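# Split the cup's steel balls evenly between two blue trays

## Task

Empty the steel balls out of the white cup so that both blue trays end up holding the same number. A ball that leaves the table counts as lost, but that alone does not fail the job.

## Robot and tools

Robot: two arms, left_arm and right_arm, each ending in a five-finger hand. The right arm has a right hand and the left arm its mirror-image left hand. Bases sit at about (-0.069, +0.455, 0) m for left_arm and (-0.044, -0.367, 0) m for right_arm.

Scene frame: origin at table-top height, halfway between the two nominal bases; +x points out over the table, +z up, and left_arm is on the +y side. Image left/right does not match arm names. Reported positions (m), orientations (quat_wxyz) and velocities (m/s, rad/s) use this frame and may be off by a few cm.

Hand point: a spot 0.15 m out from the wrist flange along the fingers and 0.05 m in front of the palm. Its +z runs along straight fingers, +y points out of the palm, and +x runs across the palm away from the thumb on the right hand but toward the thumb on the left hand. Straight fingers extend 0.06-0.07 m past the point and lie 0.06 m behind it (-y). A bracket on the little-finger side of the wrist can strike things. With fingers level and palm down, the wrist can hang up to 0.11 m below the hand point (0.23 m palm up), so it may touch the table first.

The row: every motion is written as 28 numbers, each in [-1, 1]. First left_arm: dx, dy, dz, rx, ry, rz, then thumb_turn, thumb_bend, index, middle, ring, little, force_limit, speed. Then the same 14 for right_arm. Both arms are always included.
- dx..rz are offsets, not poses: they are measured from that arm's Hand target at the start of the action or move, along the Hand target's own axes. 1.0 = 0.6 m for dx/dy/dz and 180 degrees for rotation; rx, ry, rz form one rotation vector. Sending six zeros re-requests the current Hand target.
- The six finger numbers are absolute positions: -1 open, +1 closed. thumb_turn +1 puts the thumb opposite the fingers; thumb_bend +1 fully bent. With the thumb turned in, the hand can wrap things about 0.035-0.065 m thick.
- force_limit maps -1 to about 0 N up to +1 at 10 N (15 N for the two thumb motors); a closing motor halts at that load. speed runs from nearly zero at -1 to full at +0.48 and above. For a soft grip, close at speed -0.94 or lower.
- To keep a hand unchanged, resend the last eight hand numbers actually carried out for it; if none yet, use its hand_measured plus hand_force_limit and hand_speed.

execute_actions(actions, cameras): actions is a list of actions; each action is a table of up to 15 rows, one per 1/30 s step, and a short table repeats its final row to fill 15. Every row in an action counts from that action's starting Hand target. An empty list returns images. cameras: names from cam_high, cam_left_wrist, cam_right_wrist, or ["all"], or [].

move(target, speed, blend, stop_force, zero, blocking, cameras): drives each hand point in a straight line toward a target. target is one 28-number row or a list of up to 15 rows; every row's offsets are measured from the Hand targets at the move's start, not from the previous row. speed: top path speed in m/s, 0.002-3.6 (default 0.25), one value or one per target; turning limited to twice that in rad/s. blend: corner rounding radius in m (0 = stop at each). stop_force: 3-120 N, ends an arm's path when its wrist sensor feels that much push against the motion; not reliable if the hand turns, and leave it out when moving away from something the hand presses on. zero (only with stop_force): true re-zeros the sensor first. blocking=false returns early (not with stop_force). Paths do not avoid obstacles or the other arm; passing near an arm's own base can flip its posture, so route around it. The result adds a move: line such as done, off_target, moving, held or fault, plus limits like paced or held.

wait(seconds 0-10, cameras): lets things run with commands held. stop(cameras): brakes a running move. zoom_image(camera, region [x0, y0, x1, y1] in pixels, at most 504 by 504) enlarges part of the newest image. show_instructions() shows the reference pages. zero_wrist_force(arm) zeroes that arm's force sensor. finished_scene(scene=1) ends the scene permanently.

Results: Hand target is the last commanded pose after clipping; the hand often rests a bit short, and the next command (even zeros) asks again. hand_measured, hand_stopped_by (moving, target, force, stalled, fault) and hand_load_n follow the finger order above; a lost grip shows as load near 0. Wrist force/torque are along the hand's own axes. Joint velocities may be summarised as within noise.

Control notes: commanded orientation is clipped to 32 degrees from the measured one each step. Arm commands lag about 0.09-0.22 s and fast moves overshoot.

Avoid: net force around 150 N on an arm or joint torque at its limit (wrist joints 24.3 N m) stops that arm for 10 s; arms are stiff, so aiming even slightly past a firm contact can trigger this. Never let the hands or arms press or collide with each other. Do not drop balls from height, slam, or release moving objects; keep balls on the table. Long loads or stretched reach heat motors, and at 85 °C the arm brakes for 30-60 s. An occasional outside nudge may move loose objects.

Each tool is called after "Emit:" as name(argument=value, ...), one argument or row to a line, values as JSON.

Reference images:

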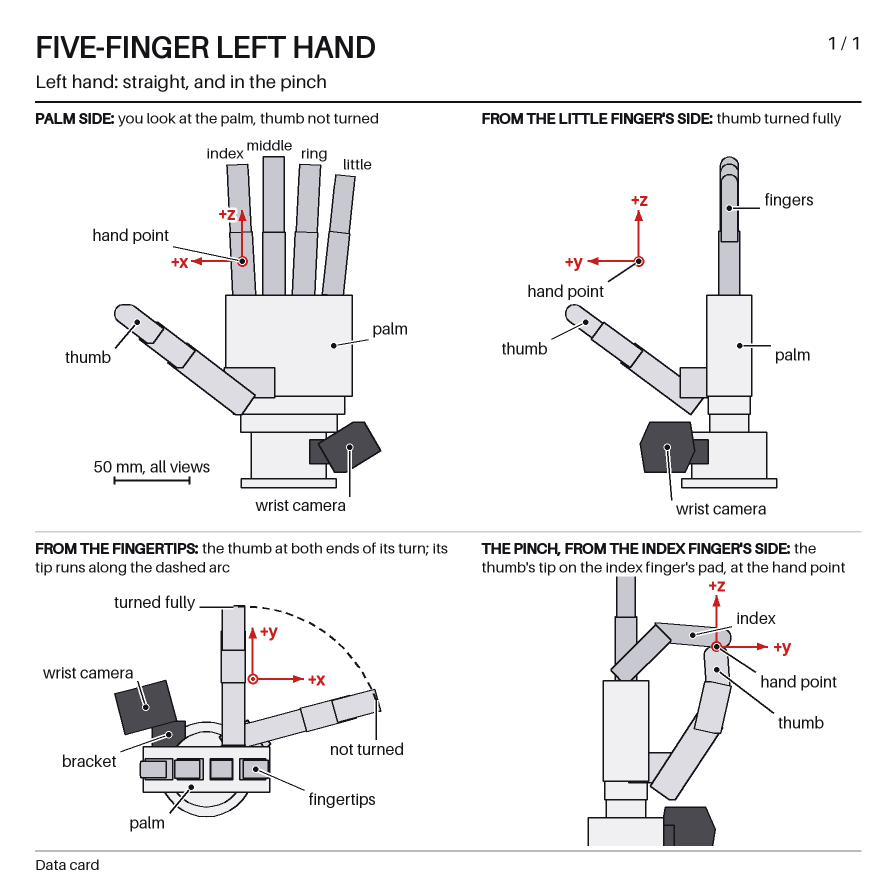

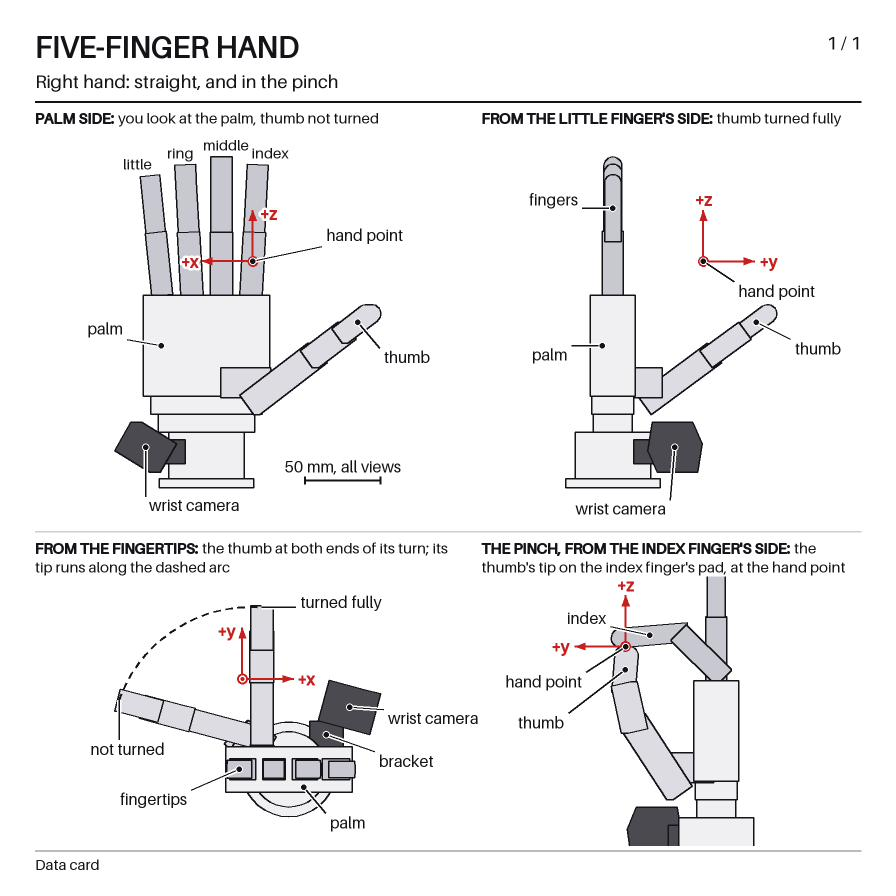

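## Session

Emit:
execute_actions(
  actions=[],
)

Scene clock: 0.00 s.
left_arm: end_effector_position=(+0.5138, +0.1687, +0.3338) hand_measured=(-1.000, -1.000, -1.000, -1.000, -1.000, -1.000) hand_load_n=(+0.0, +0.0, +0.0, +0.0, +0.0, +0.0) hand_stopped_by=(target, target, target, target, target, target) hand_force_limit=0.00 hand_speed=-0.80 end_effector_quat_wxyz=(-0.235, +0.052, +0.812, -0.533) | right_arm: end_effector_position=(+0.2066, -0.4405, +0.3323) hand_measured=(-1.000, -1.000, -1.000, -1.000, -1.000, -1.000) hand_load_n=(+0.0, +0.0, +0.0, +0.0, +0.0, +0.0) hand_stopped_by=(target, target, target, target, target, target) hand_force_limit=0.00 hand_speed=-0.80 end_effector_quat_wxyz=(-0.578, +0.800, +0.128, +0.098)
Joint positions: left_arm=[3.158 -2.763 -0.233 0.466 -0.596 -0.877] | right_arm=[-1.213 -1.422 1.965 2.257 1.205 -0.2]
Joint velocities: within noise
Joint torques (N m): no reading
Motor temperatures (°C): left_arm=[37 36 28 38 40 40] | right_arm=[36 28 28 38 44 36]
Wrist force (N): no reading
Wrist torque (N m): no reading
Wrist force, peak (N): no reading
Hand target: left_arm +0.5138, +0.1687, +0.3338; -0.235, +0.052, +0.812, -0.533 | right_arm +0.2066, -0.4405, +0.3323; -0.578, +0.800, +0.128, +0.098

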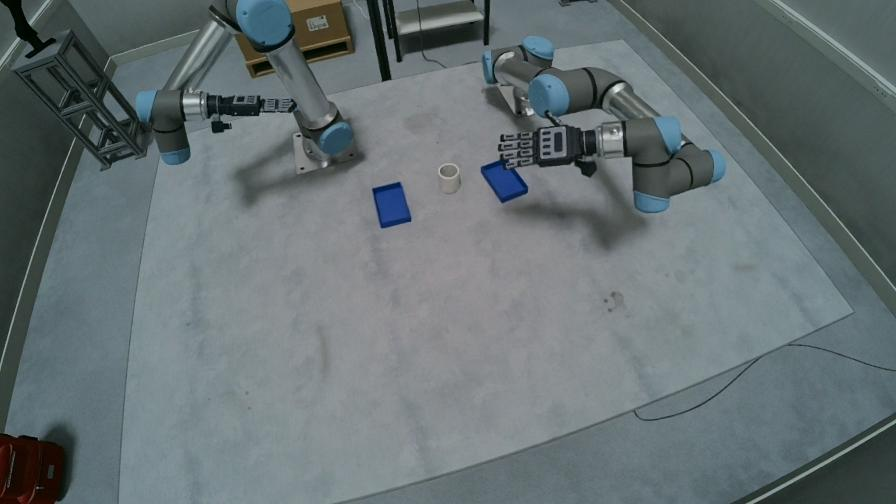

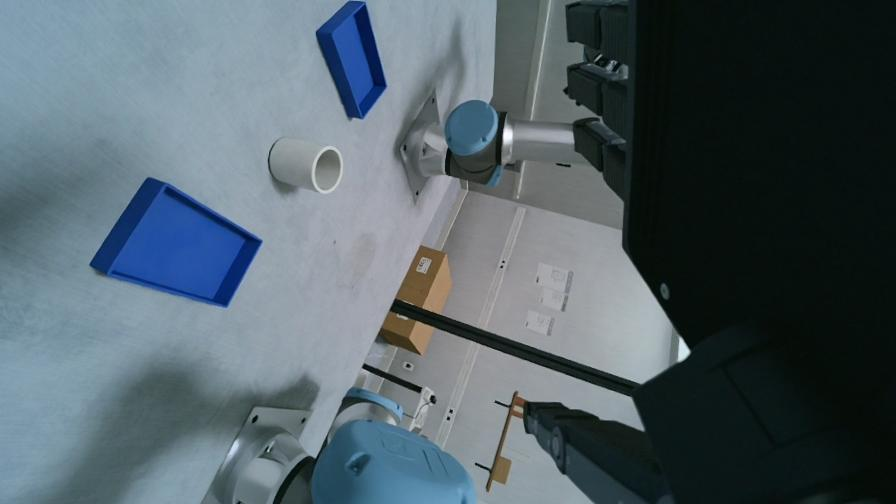

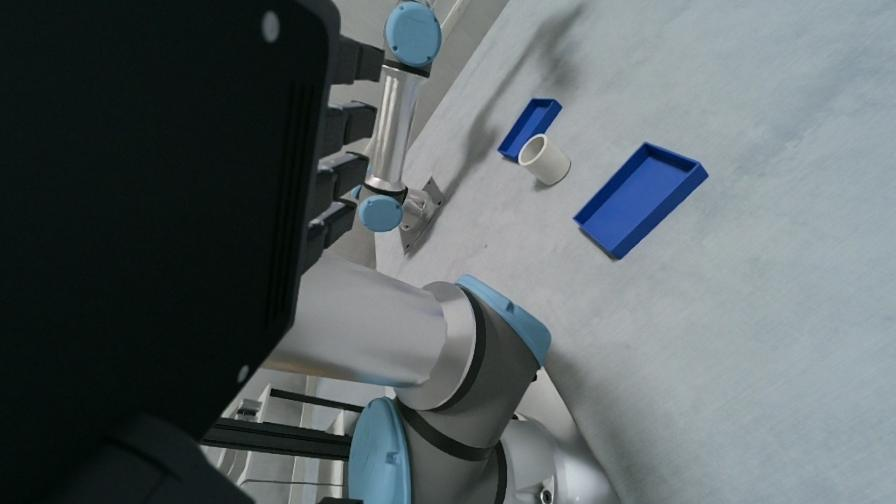

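Emit:
zoom_image(
  camera="cam_high",
  region=[360, 140, 540, 240],
)

Emit:
zoom_image(
  camera="cam_left_wrist",
  region=[80, 0, 420, 320],
)

Emit:
zoom_image(
  camera="cam_right_wrist",
  region=[480, 80, 720, 270],
)

Scaled by 2.800 from the camera's 896x504 image, which has a finer 1280x720 frame.

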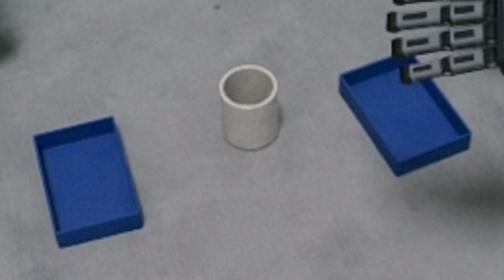

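Scaled by 1.482 from the camera's 896x504 image, which has a finer 1280x720 frame.

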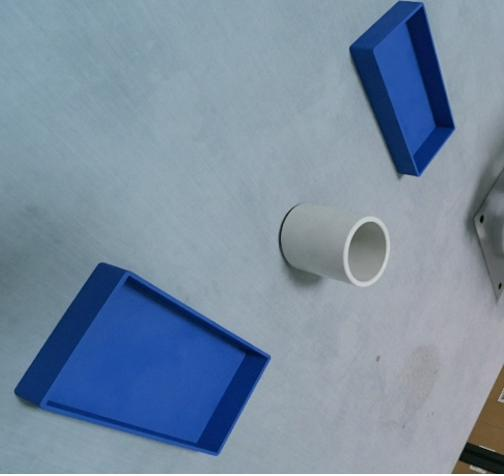

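Scaled by 2.100 from the camera's 896x504 image, which has a finer 1280x720 frame.

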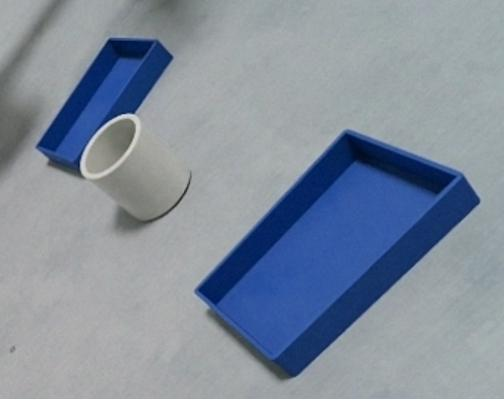

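Emit:
move(
  target=[0.17,0.092,-0.342,0,0,0,-1,-1,-1,-1,-1,-1,0,-0.8,0.1717,-0.1305,0.7155,-0.404,0.047,0.005,1,-1,-1,-1,-1,-1,0,0.2],
  speed=0.35,
  cameras=["all"],
)

Scene clock: 23.10 s.
left_arm: end_effector_position=(+0.5040, +0.3988, +0.3841) hand_measured=(-1.000, -1.000, -1.000, -1.000, -1.000, -1.000) hand_load_n=(-0.5, +0.0, +0.0, +0.0, +0.0, +0.0) hand_stopped_by=(target, target, target, target, target, target) hand_force_limit=0.00 hand_speed=-0.80 end_effector_quat_wxyz=(-0.235, +0.052, +0.812, -0.533) | right_arm: end_effector_position=(+0.2833, +0.0000, +0.2997) hand_measured=(+1.000, -1.000, -1.000, -1.000, -1.000, -1.000) hand_load_n=(+0.0, +0.0, +0.0, +0.0, +0.0, +0.0) hand_stopped_by=(target, target, target, target, target, target) hand_force_limit=0.00 hand_speed=0.20 end_effector_quat_wxyz=(+0.000, +0.979, -0.001, +0.205)
Joint positions: left_arm=[3.476 -2.622 -0.406 0.321 -0.873 -0.641] | right_arm=[0.742 -1.126 1.061 1.328 1.852 2.29]
Joint torques (N m): left_arm=[-3.6 65.73 4.9 -1.25 1.49 -2.1] | right_arm=[8.92 -26.67 -23.68 3.05 2.03 1.57]
Wrist force (N): left_arm=[-0.1 -0.1 -0.3] | right_arm=[-0.3 -1.6 0.8]
Wrist torque (N m): left_arm=[0.00 -0.04 -0.11] | right_arm=[-0.29 0.02 0.03]
Wrist force, peak (N): left_arm=[0.2 0.3 -1.1] | right_arm=[-0.3 -3.9 1.7]
Hand target: left_arm +0.5039, +0.3988, +0.3841; -0.235, +0.052, +0.812, -0.533 | right_arm +0.2832, +0.0001, +0.2997; +0.000, +0.979, -0.001, +0.205
Off the commanded pose: left_arm 0.000 m, 0 deg | right_arm 0.000 m, 0 deg.
move: done
camera_calibration:
cam_left_wrist: T_world_to_cam=[[-0.0784449, -0.356603, 0.930957, -0.172303], [-0.474021, 0.834858, 0.27985, -0.217388], [-0.877012, -0.41934, -0.234528, 0.809895], [0, 0, 0, 1]] pos_world=[0.593725, 0.459665, 0.411186]
cam_right_wrist: T_world_to_cam=[[0.293746, -0.952657, 0.0784711, -0.106743], [-0.955883, -0.292648, 0.025399, 0.276748], [-0.00123219, -0.08247, -0.996593, 0.413004], [0, 0, 0, 1]] pos_world=[0.296403, 0.0133612, 0.412943]

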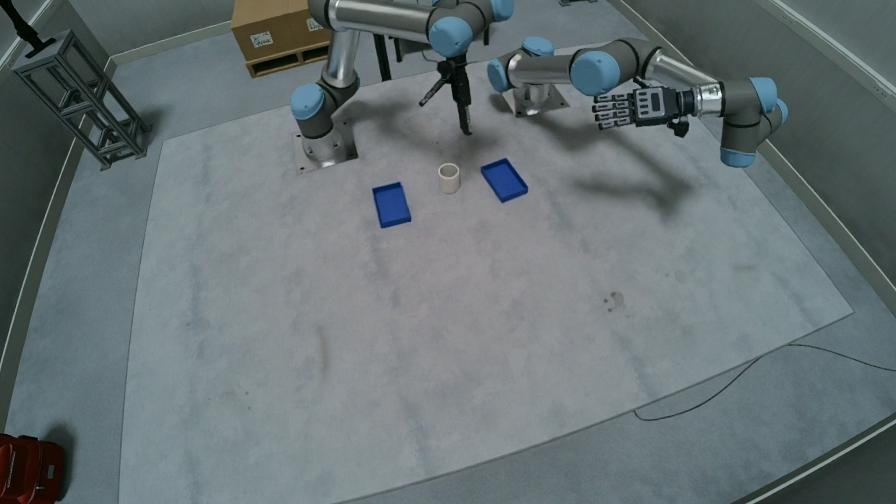

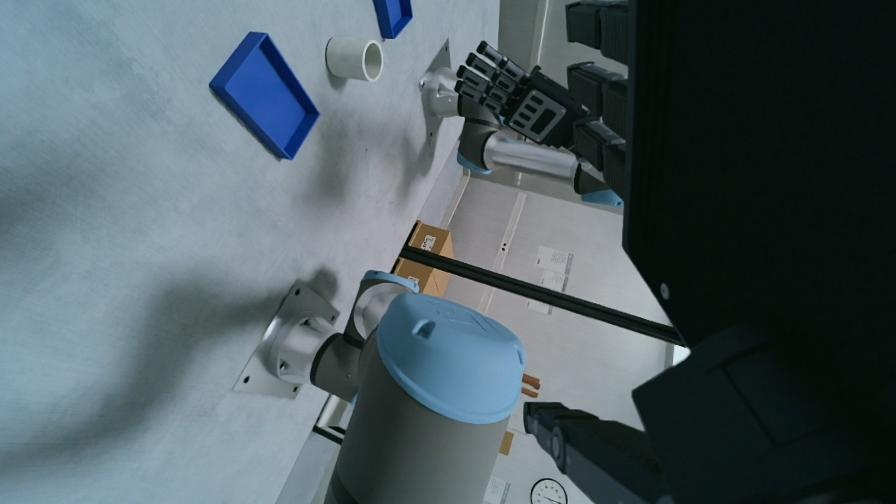

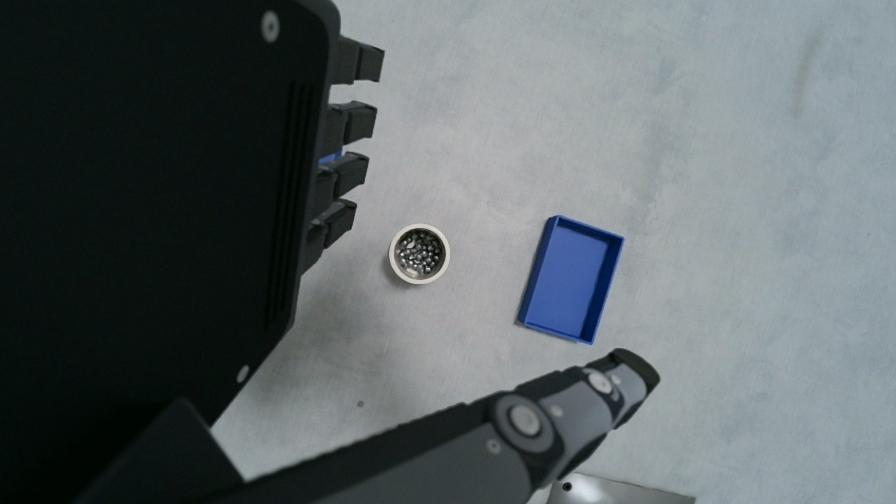

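Emit:
zoom_image(
  camera="cam_right_wrist",
  region=[380, 210, 460, 290],
)

Scaled by 6.300 from the camera's 896x504 image, which has a finer 1280x720 frame.

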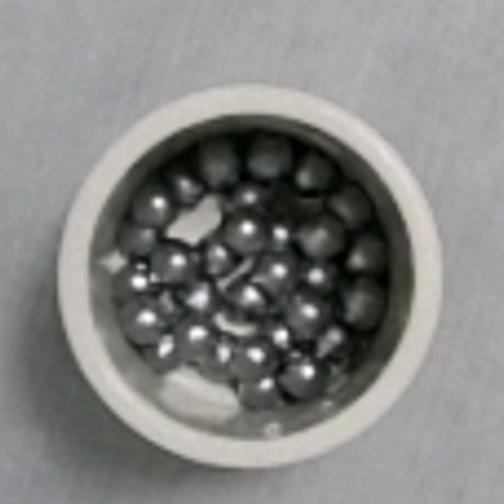

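Emit:
move(
  target=[0,0,0,0,0,0,-1,-1,-1,-1,-1,-1,0,-0.8,-0.08,0,0.183,0,0,0,1,-1,-1,-1,-1,-1,0,0.2],
  speed=0.3,
  cameras=["cam_right_wrist"],
)

Emit:
zoom_image(
  camera="cam_right_wrist",
  region=[350, 200, 470, 320],
)

Scene clock: 27.20 s.
left_arm: end_effector_position=(+0.5039, +0.3988, +0.3841) hand_measured=(-1.000, -1.000, -1.000, -1.000, -1.000, -1.000) hand_load_n=(-0.5, +0.0, +0.0, +0.0, +0.0, +0.0) hand_stopped_by=(target, target, target, target, target, target) hand_force_limit=0.00 hand_speed=-0.80 end_effector_quat_wxyz=(-0.235, +0.052, +0.812, -0.533) | right_arm: end_effector_position=(+0.2834, +0.0000, +0.1799) hand_measured=(+1.000, -1.000, -1.000, -1.000, -1.000, -1.000) hand_load_n=(+0.0, +0.0, +0.0, +0.0, +0.0, +0.0) hand_stopped_by=(target, target, target, target, target, target) hand_force_limit=0.00 hand_speed=0.20 end_effector_quat_wxyz=(+0.001, +0.979, -0.001, +0.205)
Joint positions: left_arm=[3.476 -2.622 -0.407 0.321 -0.873 -0.641] | right_arm=[0.742 -1.1 1.331 1.033 1.853 2.29]
Joint torques (N m): left_arm=[-7.75 66.61 6.39 -2.79 -0.38 -1.8] | right_arm=[-12.54 -47.64 -9.63 -0.01 -0.74 -0.59]
Wrist force (N): left_arm=[-0.2 -0.2 -0.4] | right_arm=[-0.3 -1.3 1.1]
Wrist torque (N m): left_arm=[-0.01 -0.02 -0.12] | right_arm=[-0.27 0.00 0.02]
Wrist force, peak (N): left_arm=[-0.2 -0.3 -0.5] | right_arm=[-1.4 -1.6 2.9]
Hand target: left_arm +0.5039, +0.3988, +0.3841; -0.235, +0.052, +0.812, -0.533 | right_arm +0.2834, +0.0000, +0.1799; +0.000, +0.979, -0.001, +0.205
Off the commanded pose: left_arm 0.000 m, 0 deg | right_arm 0.000 m, 0 deg.
move: done
camera_calibration:
cam_right_wrist: T_world_to_cam=[[0.293765, -0.952635, 0.0786676, -0.097435], [-0.955876, -0.292636, 0.0257744, 0.279774], [-0.00153259, -0.0827682, -0.996568, 0.293699], [0, 0, 0, 1]] pos_world=[0.296503, 0.0133612, 0.293145]
Images, in order (width x height): cam_right_wrist 896x504.

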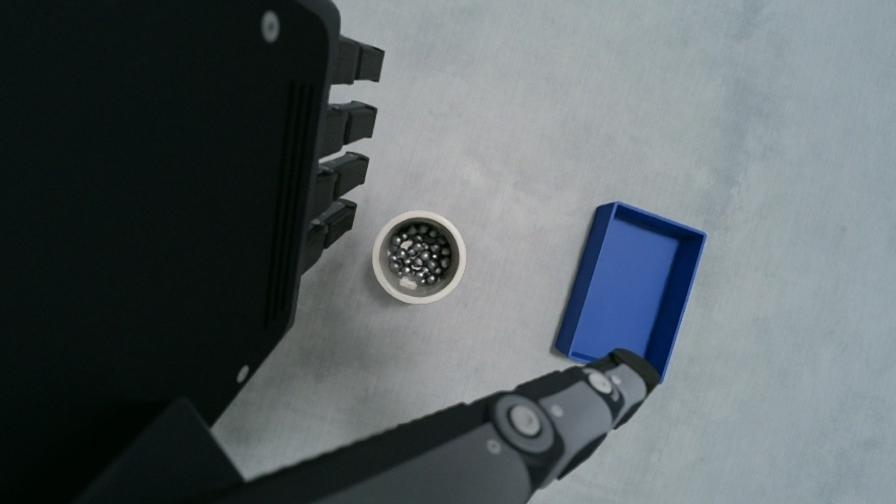

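Scaled by 4.200 from the camera's 896x504 image, which has a finer 1280x720 frame.

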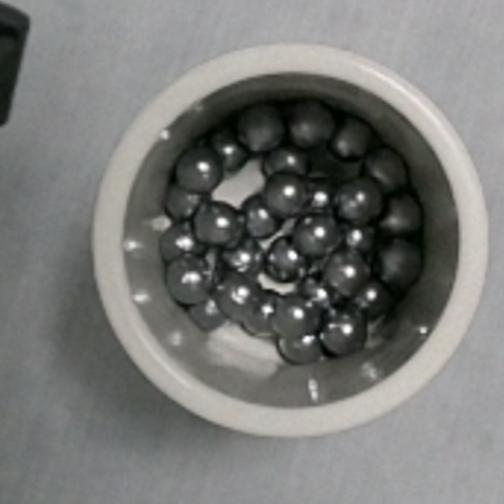

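Emit:
zoom_image(
  camera="cam_right_wrist",
  region=[384, 220, 454, 290],
)

Scaled by 7.200 from the camera's 896x504 image, which has a finer 1280x720 frame.

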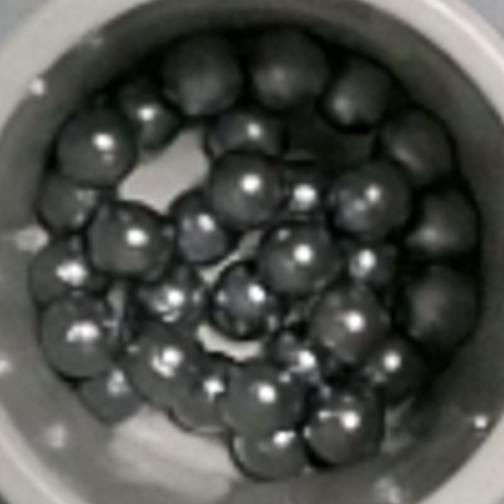

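Emit:
move(
  target=[0,0,0,0,0,0,-1,-1,-1,-1,-1,-1,0,-0.8,-0.2068,0.0567,-0.0176,0.0694,0.3224,-0.0526,1,-1,-1,-1,-1,-1,0,0.2],
  speed=0.3,
  cameras=["all"],
)

Emit:
zoom_image(
  camera="cam_right_wrist",
  region=[330, 180, 630, 420],
)

Scene clock: 51.00 s.
left_arm: end_effector_position=(+0.5039, +0.3988, +0.3841) hand_measured=(-1.000, -1.000, -1.000, -1.000, -1.000, -1.000) hand_load_n=(+0.0, +0.0, +0.0, +0.0, +0.0, +0.0) hand_stopped_by=(target, target, target, target, target, target) hand_force_limit=0.00 hand_speed=-0.80 end_effector_quat_wxyz=(-0.235, +0.052, +0.812, -0.533) | right_arm: end_effector_position=(+0.1654, -0.0337, +0.1397) hand_measured=(+1.000, -1.000, -1.000, -1.000, -1.000, -1.000) hand_load_n=(+0.5, +0.0, +0.0, +0.0, +0.0, +0.0) hand_stopped_by=(target, target, target, target, target, target) hand_force_limit=0.00 hand_speed=0.20 end_effector_quat_wxyz=(-0.085, +0.748, +0.098, +0.651) end_effector_velocity=(+0.000, +0.001, +0.000) end_effector_angular_velocity=(+0.002, -0.002, +0.000)
Joint positions: left_arm=[3.476 -2.622 -0.407 0.321 -0.873 -0.641] | right_arm=[1.263 -1.436 2.241 -0.543 2.578 1.793]
Joint velocities: left_arm=[within noise] | right_arm=[0 0 0 -0.005 0 -0.003]
Joint torques (N m): left_arm=[-6.26 64.03 6.98 -0.84 -0.09 -1.29] | right_arm=[-4.86 -20.75 -11.47 -2.12 1.5 -1.35]
Wrist force (N): left_arm=[0.0 -0.2 -0.2] | right_arm=[-0.7 -1.2 -0.7]
Wrist torque (N m): left_arm=[-0.02 -0.06 -0.10] | right_arm=[-0.18 0.15 -0.09]
Wrist force, peak (N): left_arm=[-0.2 -0.2 -0.5] | right_arm=[0.6 -1.6 1.8]
Hand target: left_arm +0.5039, +0.3988, +0.3841; -0.235, +0.052, +0.812, -0.533 | right_arm +0.1654, -0.0337, +0.1397; -0.085, +0.748, +0.098, +0.651
Off the commanded pose: left_arm 0.000 m, 0 deg | right_arm 0.000 m, 0 deg.
move: done
camera_calibration:
cam_left_wrist: T_world_to_cam=[[-0.0784449, -0.356603, 0.930957, -0.172303], [-0.474021, 0.834858, 0.27985, -0.217388], [-0.877012, -0.41934, -0.234528, 0.809895], [0, 0, 0, 1]] pos_world=[0.593725, 0.459665, 0.411186]
cam_right_wrist: T_world_to_cam=[[0.330121, -0.89722, 0.293285, -0.125883], [-0.429369, -0.419429, -0.799826, 0.182172], [0.840632, 0.138112, -0.523701, 0.0527755], [0, 0, 0, 1]] pos_world=[0.0754109, -0.0438258, 0.210264]

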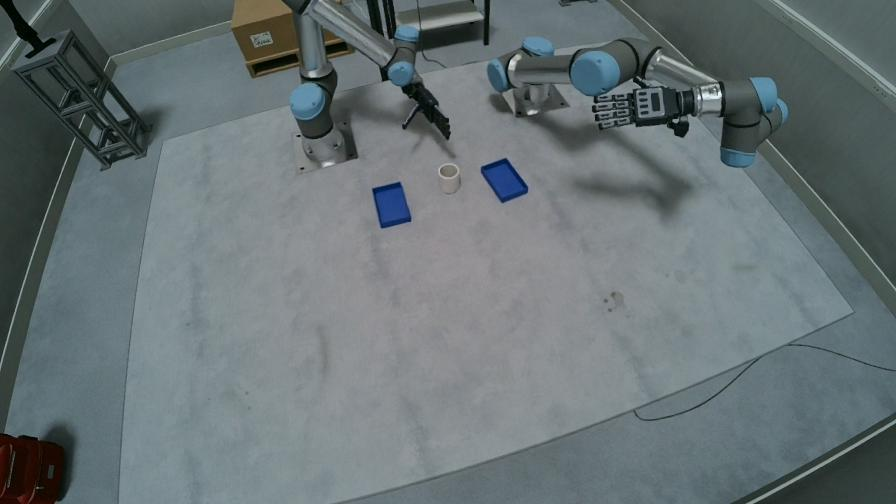

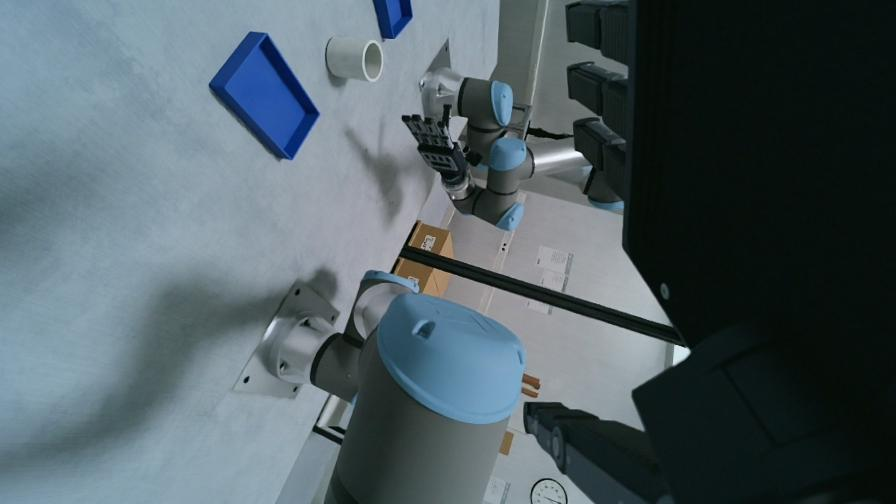

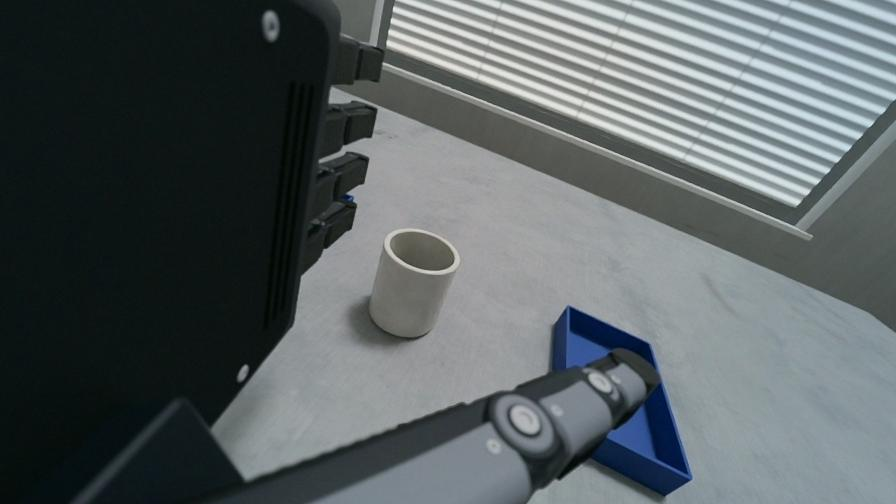

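Scaled by 1.680 from the camera's 896x504 image, which has a finer 1280x720 frame.

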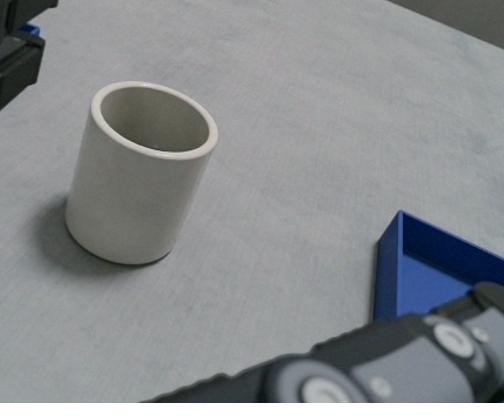

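Emit:
move(
  target=[0,0,0,0,0,0,-1,-1,-1,-1,-1,-1,0,-0.8,-0.1607,0.0053,0.0298,0,0,0,1,-1,-1,-1,-1,-1,0,0.2],
  speed=0.12,
  stop_force=12,
  cameras=["all"],
)

Emit:
zoom_image(
  camera="cam_high",
  region=[370, 90, 520, 210],
)

Scene clock: 55.80 s.
left_arm: end_effector_position=(+0.5039, +0.3988, +0.3841) hand_measured=(-1.000, -1.000, -1.000, -1.000, -1.000, -1.000) hand_load_n=(+0.0, +0.0, +0.0, +0.0, +0.0, +0.0) hand_stopped_by=(target, target, target, target, target, target) hand_force_limit=0.00 hand_speed=-0.80 end_effector_quat_wxyz=(-0.235, +0.052, +0.812, -0.533) | right_arm: end_effector_position=(+0.1705, -0.0358, +0.0418) hand_measured=(+1.000, -1.000, -1.000, -1.000, -1.000, -1.000) hand_load_n=(+0.0, +0.0, +0.0, +0.0, +0.0, +0.0) hand_stopped_by=(target, target, target, target, target, target) hand_force_limit=0.00 hand_speed=0.20 end_effector_quat_wxyz=(-0.085, +0.748, +0.098, +0.651)
Joint positions: left_arm=[3.476 -2.622 -0.407 0.321 -0.873 -0.641] | right_arm=[1.245 -1.193 2.319 -0.872 2.56 1.784]
Joint torques (N m): left_arm=[-5.89 65.04 9.54 -0.82 0.47 -0.57] | right_arm=[8.76 -12.84 -16.53 -2.44 1.9 2.07]
Wrist force (N): left_arm=[-0.2 -0.3 -0.4] | right_arm=[-0.6 -1.5 -0.3]
Wrist torque (N m): left_arm=[-0.01 -0.03 -0.11] | right_arm=[-0.28 0.14 0.00]
Wrist force, peak (N): left_arm=[-0.3 -0.2 -0.4] | right_arm=[-2.2 -1.2 -0.3]
Hand target: left_arm +0.5039, +0.3988, +0.3841; -0.235, +0.052, +0.812, -0.533 | right_arm +0.1705, -0.0358, +0.0418; -0.085, +0.748, +0.098, +0.651
Off the commanded pose: left_arm 0.000 m, 0 deg | right_arm 0.000 m, 0 deg.
move: done
camera_calibration:
cam_left_wrist: T_world_to_cam=[[-0.0784449, -0.356603, 0.930957, -0.172303], [-0.474021, 0.834858, 0.27985, -0.217388], [-0.877012, -0.41934, -0.234528, 0.809895], [0, 0, 0, 1]] pos_world=[0.593725, 0.459665, 0.411186]
cam_right_wrist: T_world_to_cam=[[0.330106, -0.897149, 0.293518, -0.100732], [-0.429301, -0.419618, -0.799763, 0.105077], [0.840673, 0.137999, -0.523666, -0.00255649], [0, 0, 0, 1]] pos_world=[0.0805112, -0.0459264, 0.112265]

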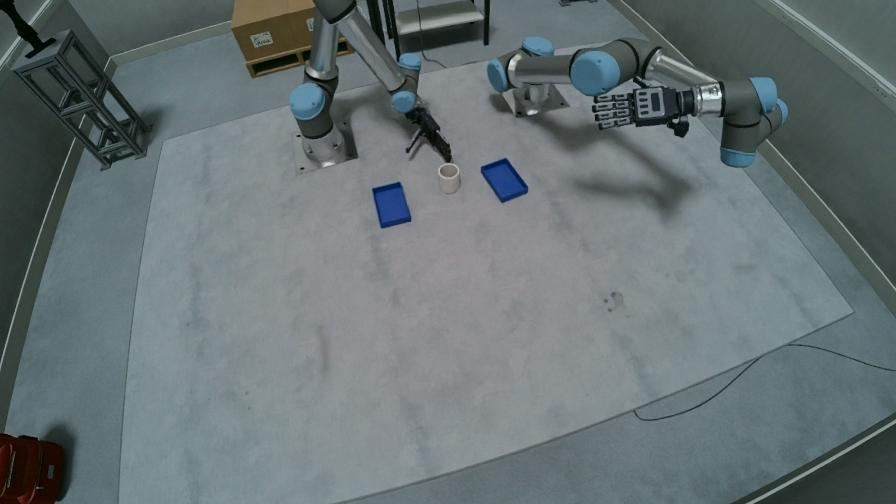

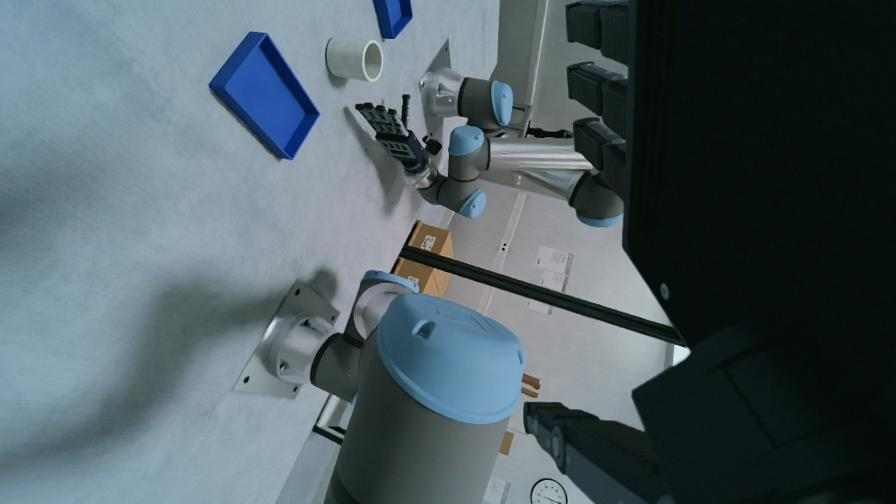

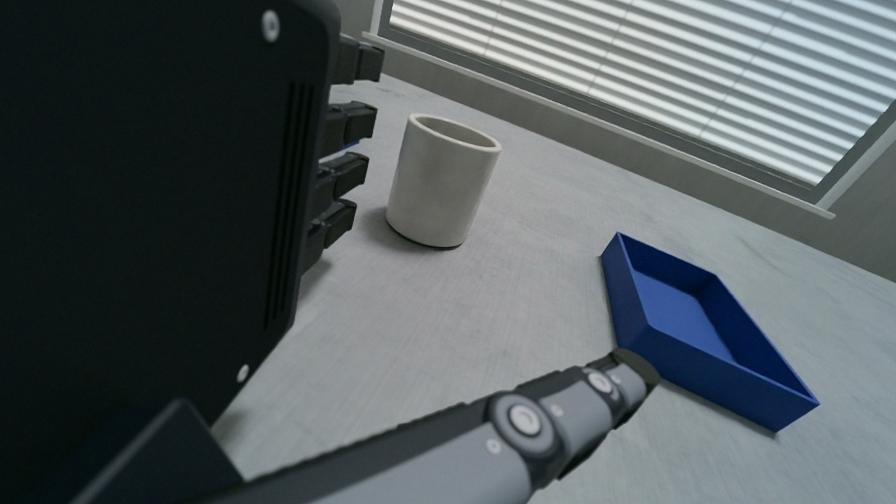

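Scaled by 3.360 from the camera's 896x504 image, which has a finer 1280x720 frame.

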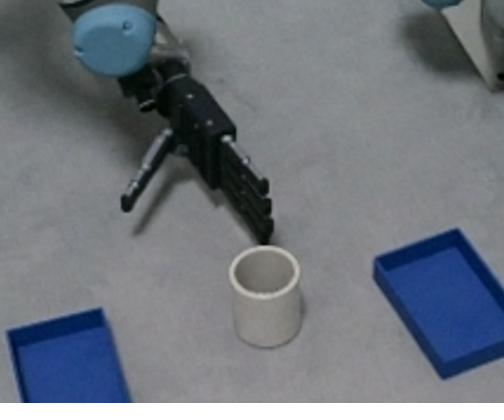

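Emit:
move(
  target=[0,0,0,0,0,0,-1,-1,-1,-1,-1,-1,0,-0.8,0.0228,-0.0027,0.2088,0,0,0,1,-1,-1,-1,-1,-1,0,0.2],
  speed=0.1,
  cameras=["all"],
)

Emit:
zoom_image(
  camera="cam_high",
  region=[390, 110, 510, 210],
)

Scene clock: 60.90 s.
left_arm: end_effector_position=(+0.5039, +0.3988, +0.3841) hand_measured=(-1.000, -1.000, -1.000, -1.000, -1.000, -1.000) hand_load_n=(-0.5, +0.0, +0.0, +0.0, +0.0, +0.0) hand_stopped_by=(target, target, target, target, target, target) hand_force_limit=0.00 hand_speed=-0.80 end_effector_quat_wxyz=(-0.235, +0.052, +0.812, -0.533) | right_arm: end_effector_position=(+0.2918, -0.0019, +0.0379) hand_measured=(+1.000, -1.000, -1.000, -1.000, -1.000, -1.000) hand_load_n=(+0.5, +0.0, +0.0, +0.0, +0.0, +0.0) hand_stopped_by=(target, target, target, target, target, target) hand_force_limit=0.00 hand_speed=0.20 end_effector_quat_wxyz=(-0.085, +0.748, +0.098, +0.651)
Joint positions: left_arm=[3.476 -2.622 -0.407 0.321 -0.873 -0.641] | right_arm=[0.952 -1.134 2.217 -0.901 2.274 1.689]
Joint torques (N m): left_arm=[-4.98 65.2 10.37 -0.82 0.8 -0.04] | right_arm=[6.38 -39.11 -0.13 -1.71 1.76 2.26]
Wrist force (N): left_arm=[-0.1 -0.1 -0.4] | right_arm=[-0.9 -1.3 -0.5]
Wrist torque (N m): left_arm=[0.01 -0.03 -0.11] | right_arm=[-0.20 0.17 0.00]
Wrist force, peak (N): left_arm=[-0.3 -0.4 -0.4] | right_arm=[-1.0 -1.6 -1.6]
Hand target: left_arm +0.5039, +0.3988, +0.3841; -0.235, +0.052, +0.812, -0.533 | right_arm +0.2918, -0.0019, +0.0380; -0.085, +0.748, +0.098, +0.651
Off the commanded pose: left_arm 0.000 m, 0 deg | right_arm 0.000 m, 0 deg.
move: done
camera_calibration:
cam_left_wrist: T_world_to_cam=[[-0.0784449, -0.356603, 0.930957, -0.172303], [-0.474021, 0.834858, 0.27985, -0.217388], [-0.877012, -0.41934, -0.234528, 0.809895], [0, 0, 0, 1]] pos_world=[0.593725, 0.459665, 0.411186]
cam_right_wrist: T_world_to_cam=[[0.330078, -0.897053, 0.293845, -0.109275], [-0.429484, -0.419923, -0.799505, 0.168343], [0.84059, 0.137697, -0.523877, -0.111161], [0, 0, 0, 1]] pos_world=[0.20181, -0.0120274, 0.108467]

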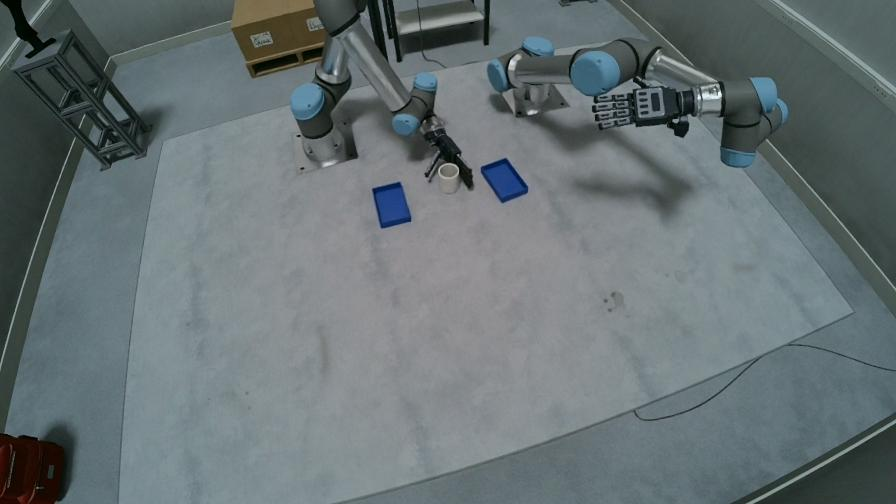

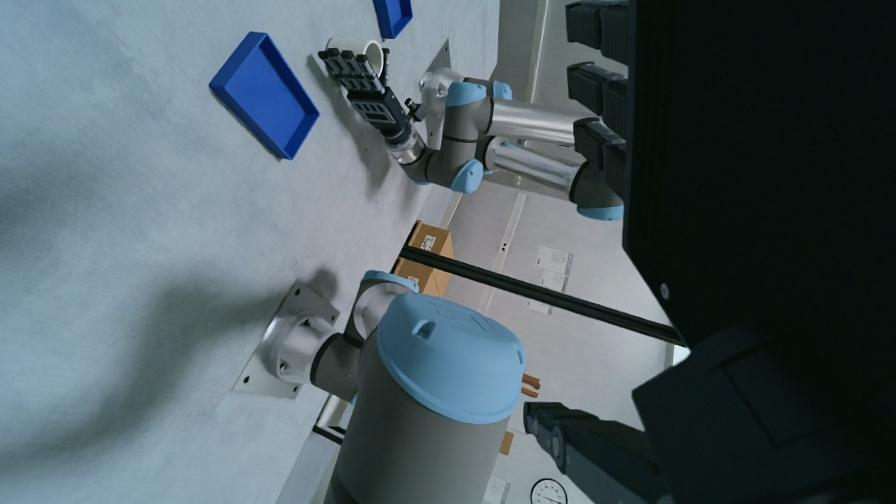

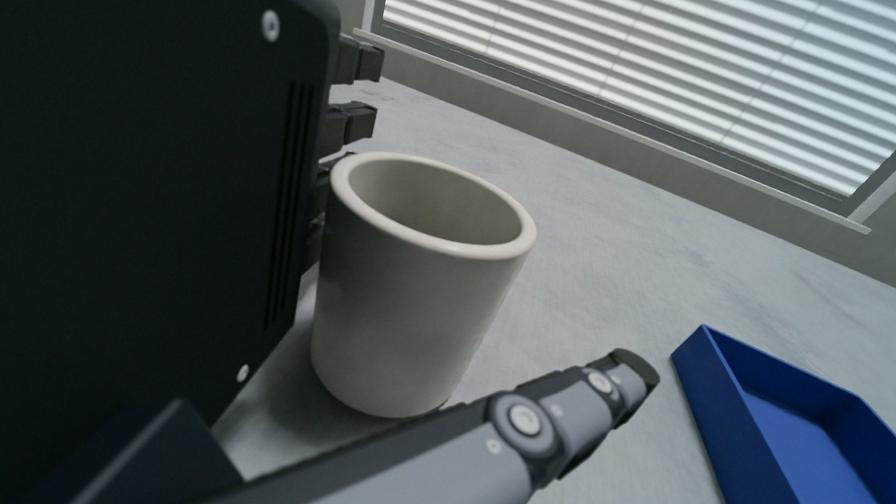

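Scaled by 4.200 from the camera's 896x504 image, which has a finer 1280x720 frame.

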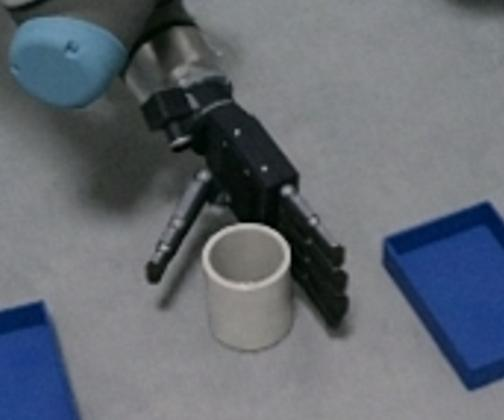

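Emit:
move(
  target=[0,0,0,0,0,0,-1,-1,-1,-1,-1,-1,0,-0.8,0,0,0,0,0,0,1,0.1,0.4,0.4,-1,-1,-0.4,-0.92],
  cameras=["cam_right_wrist"],
)

Emit:
wait(
  seconds=2,
  cameras=["cam_high", "cam_right_wrist"],
)

Emit:
zoom_image(
  camera="cam_high",
  region=[390, 110, 510, 210],
)

Scene clock: 66.37 s.
left_arm: end_effector_position=(+0.5039, +0.3988, +0.3841) hand_measured=(-1.000, -1.000, -1.000, -1.000, -1.000, -1.000) hand_load_n=(+0.0, +0.0, +0.0, +0.0, +0.0, -0.5) hand_stopped_by=(target, target, target, target, target, target) hand_force_limit=0.00 hand_speed=-0.80 end_effector_quat_wxyz=(-0.235, +0.052, +0.812, -0.533) | right_arm: end_effector_position=(+0.2918, -0.0019, +0.0380) hand_measured=(+1.000, -0.660, -0.336, -0.276, -1.000, -1.000) hand_load_n=(+1.0, +6.0, +2.0, +3.0, +0.0, +0.0) hand_stopped_by=(target, force, force, force, target, target) hand_force_limit=-0.40 hand_speed=-0.92 end_effector_quat_wxyz=(-0.085, +0.748, +0.098, +0.651)
Joint positions: left_arm=[3.476 -2.622 -0.407 0.321 -0.873 -0.641] | right_arm=[0.952 -1.134 2.217 -0.901 2.274 1.689]
Joint torques (N m): left_arm=[-4.11 65.79 12.16 -0.88 1.4 0.37] | right_arm=[5.85 -39.39 -2.27 -2.01 0.23 1.78]
Wrist force (N): left_arm=[-0.1 -0.2 -0.3] | right_arm=[-2.0 -1.7 -0.1]
Wrist torque (N m): left_arm=[0.00 -0.03 -0.11] | right_arm=[-0.24 0.15 -0.01]
Wrist force, peak (N): left_arm=[-0.1 -0.2 -0.6] | right_arm=[-1.6 -3.2 -0.1]
Hand target: left_arm +0.5039, +0.3988, +0.3841; -0.235, +0.052, +0.812, -0.533 | right_arm +0.2918, -0.0019, +0.0380; -0.085, +0.748, +0.098, +0.651
Off the commanded pose: left_arm 0.000 m, 0 deg | right_arm 0.000 m, 0 deg.
move: done
camera_calibration:
cam_right_wrist: T_world_to_cam=[[0.330106, -0.897149, 0.293518, -0.109274], [-0.429301, -0.419618, -0.799763, 0.168417], [0.840673, 0.137999, -0.523666, -0.111146], [0, 0, 0, 1]] pos_world=[0.201811, -0.0120264, 0.108565]
Images, in order (width x height): cam_right_wrist 896x504.

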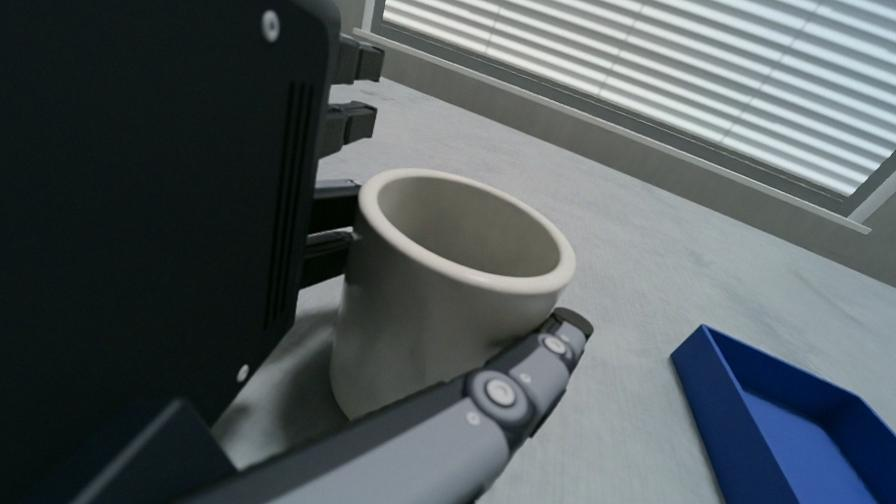

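Scene clock: 68.37 s.
left_arm: end_effector_position=(+0.5039, +0.3988, +0.3841) hand_measured=(-1.000, -1.000, -1.000, -1.000, -1.000, -1.000) hand_load_n=(-0.5, +0.5, +0.0, +0.0, +0.0, +0.0) hand_stopped_by=(target, target, target, target, target, target) hand_force_limit=0.00 hand_speed=-0.80 end_effector_quat_wxyz=(-0.235, +0.052, +0.812, -0.533) | right_arm: end_effector_position=(+0.2918, -0.0019, +0.0380) hand_measured=(+1.000, -0.660, -0.336, -0.276, -1.000, -1.000) hand_load_n=(+1.0, +6.0, +2.0, +2.5, +0.0, +0.0) hand_stopped_by=(target, force, force, force, target, target) hand_force_limit=-0.40 hand_speed=-0.92 end_effector_quat_wxyz=(-0.085, +0.748, +0.098, +0.651)
Joint positions: left_arm=[3.476 -2.622 -0.407 0.321 -0.873 -0.641] | right_arm=[0.952 -1.134 2.217 -0.901 2.274 1.689]
Joint torques (N m): left_arm=[-3.56 64.22 12.04 -0.86 1.45 0.45] | right_arm=[2.63 -39.57 -3.66 -1.64 0.62 1.46]
Wrist force (N): left_arm=[0.0 -0.3 -0.2] | right_arm=[-2.0 -1.7 -0.3]
Wrist torque (N m): left_arm=[-0.03 -0.04 -0.10] | right_arm=[-0.23 0.16 -0.01]
Wrist force, peak (N): left_arm=[-0.1 -0.2 -0.5] | right_arm=[-2.3 -2.1 0.0]
Hand target: left_arm +0.5039, +0.3988, +0.3841; -0.235, +0.052, +0.812, -0.533 | right_arm +0.2918, -0.0019, +0.0380; -0.085, +0.748, +0.098, +0.651
Off the commanded pose: left_arm 0.000 m, 0 deg | right_arm 0.000 m, 0 deg.
wait: 2.00 s; at rest by 0.17 s
camera_calibration:
cam_right_wrist: T_world_to_cam=[[0.330106, -0.897149, 0.293518, -0.109274], [-0.429301, -0.419618, -0.799763, 0.168417], [0.840673, 0.137999, -0.523666, -0.111146], [0, 0, 0, 1]] pos_world=[0.201811, -0.0120264, 0.108565]
Images, in order (width x height): cam_high 896x504, cam_right_wrist 896x504.

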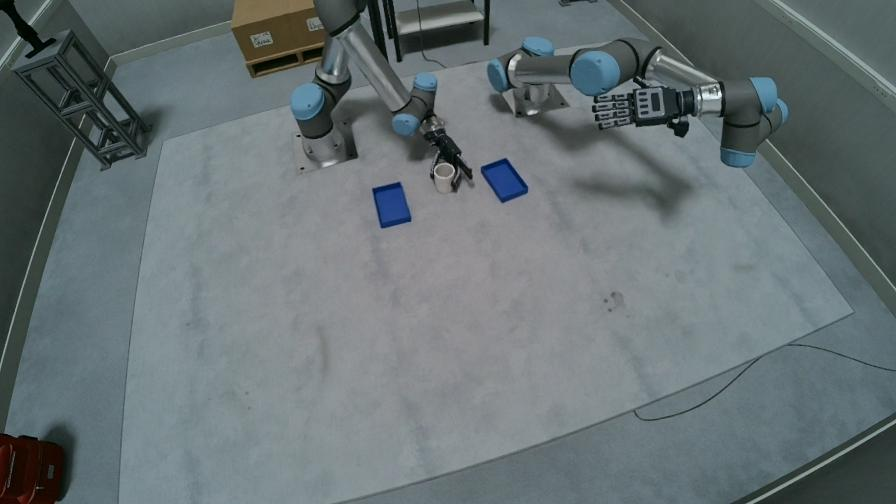

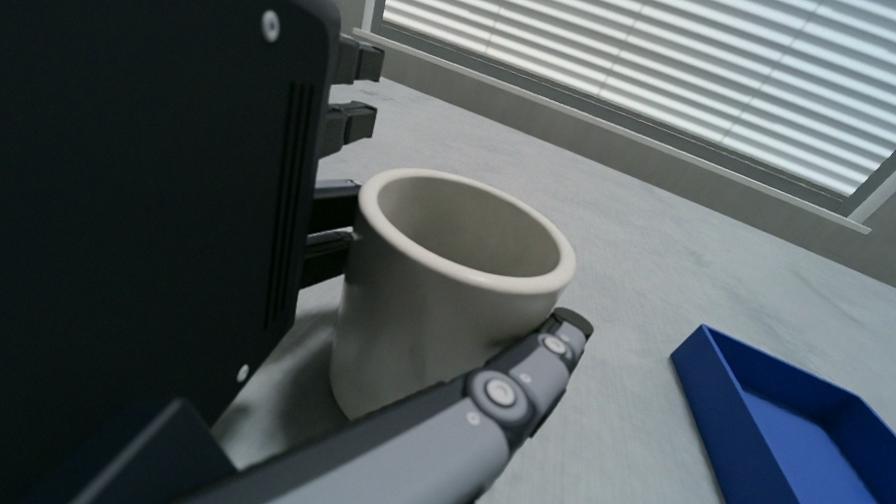

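Scaled by 4.200 from the camera's 896x504 image, which has a finer 1280x720 frame.

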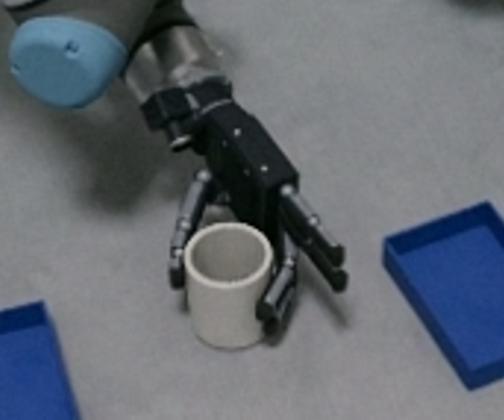

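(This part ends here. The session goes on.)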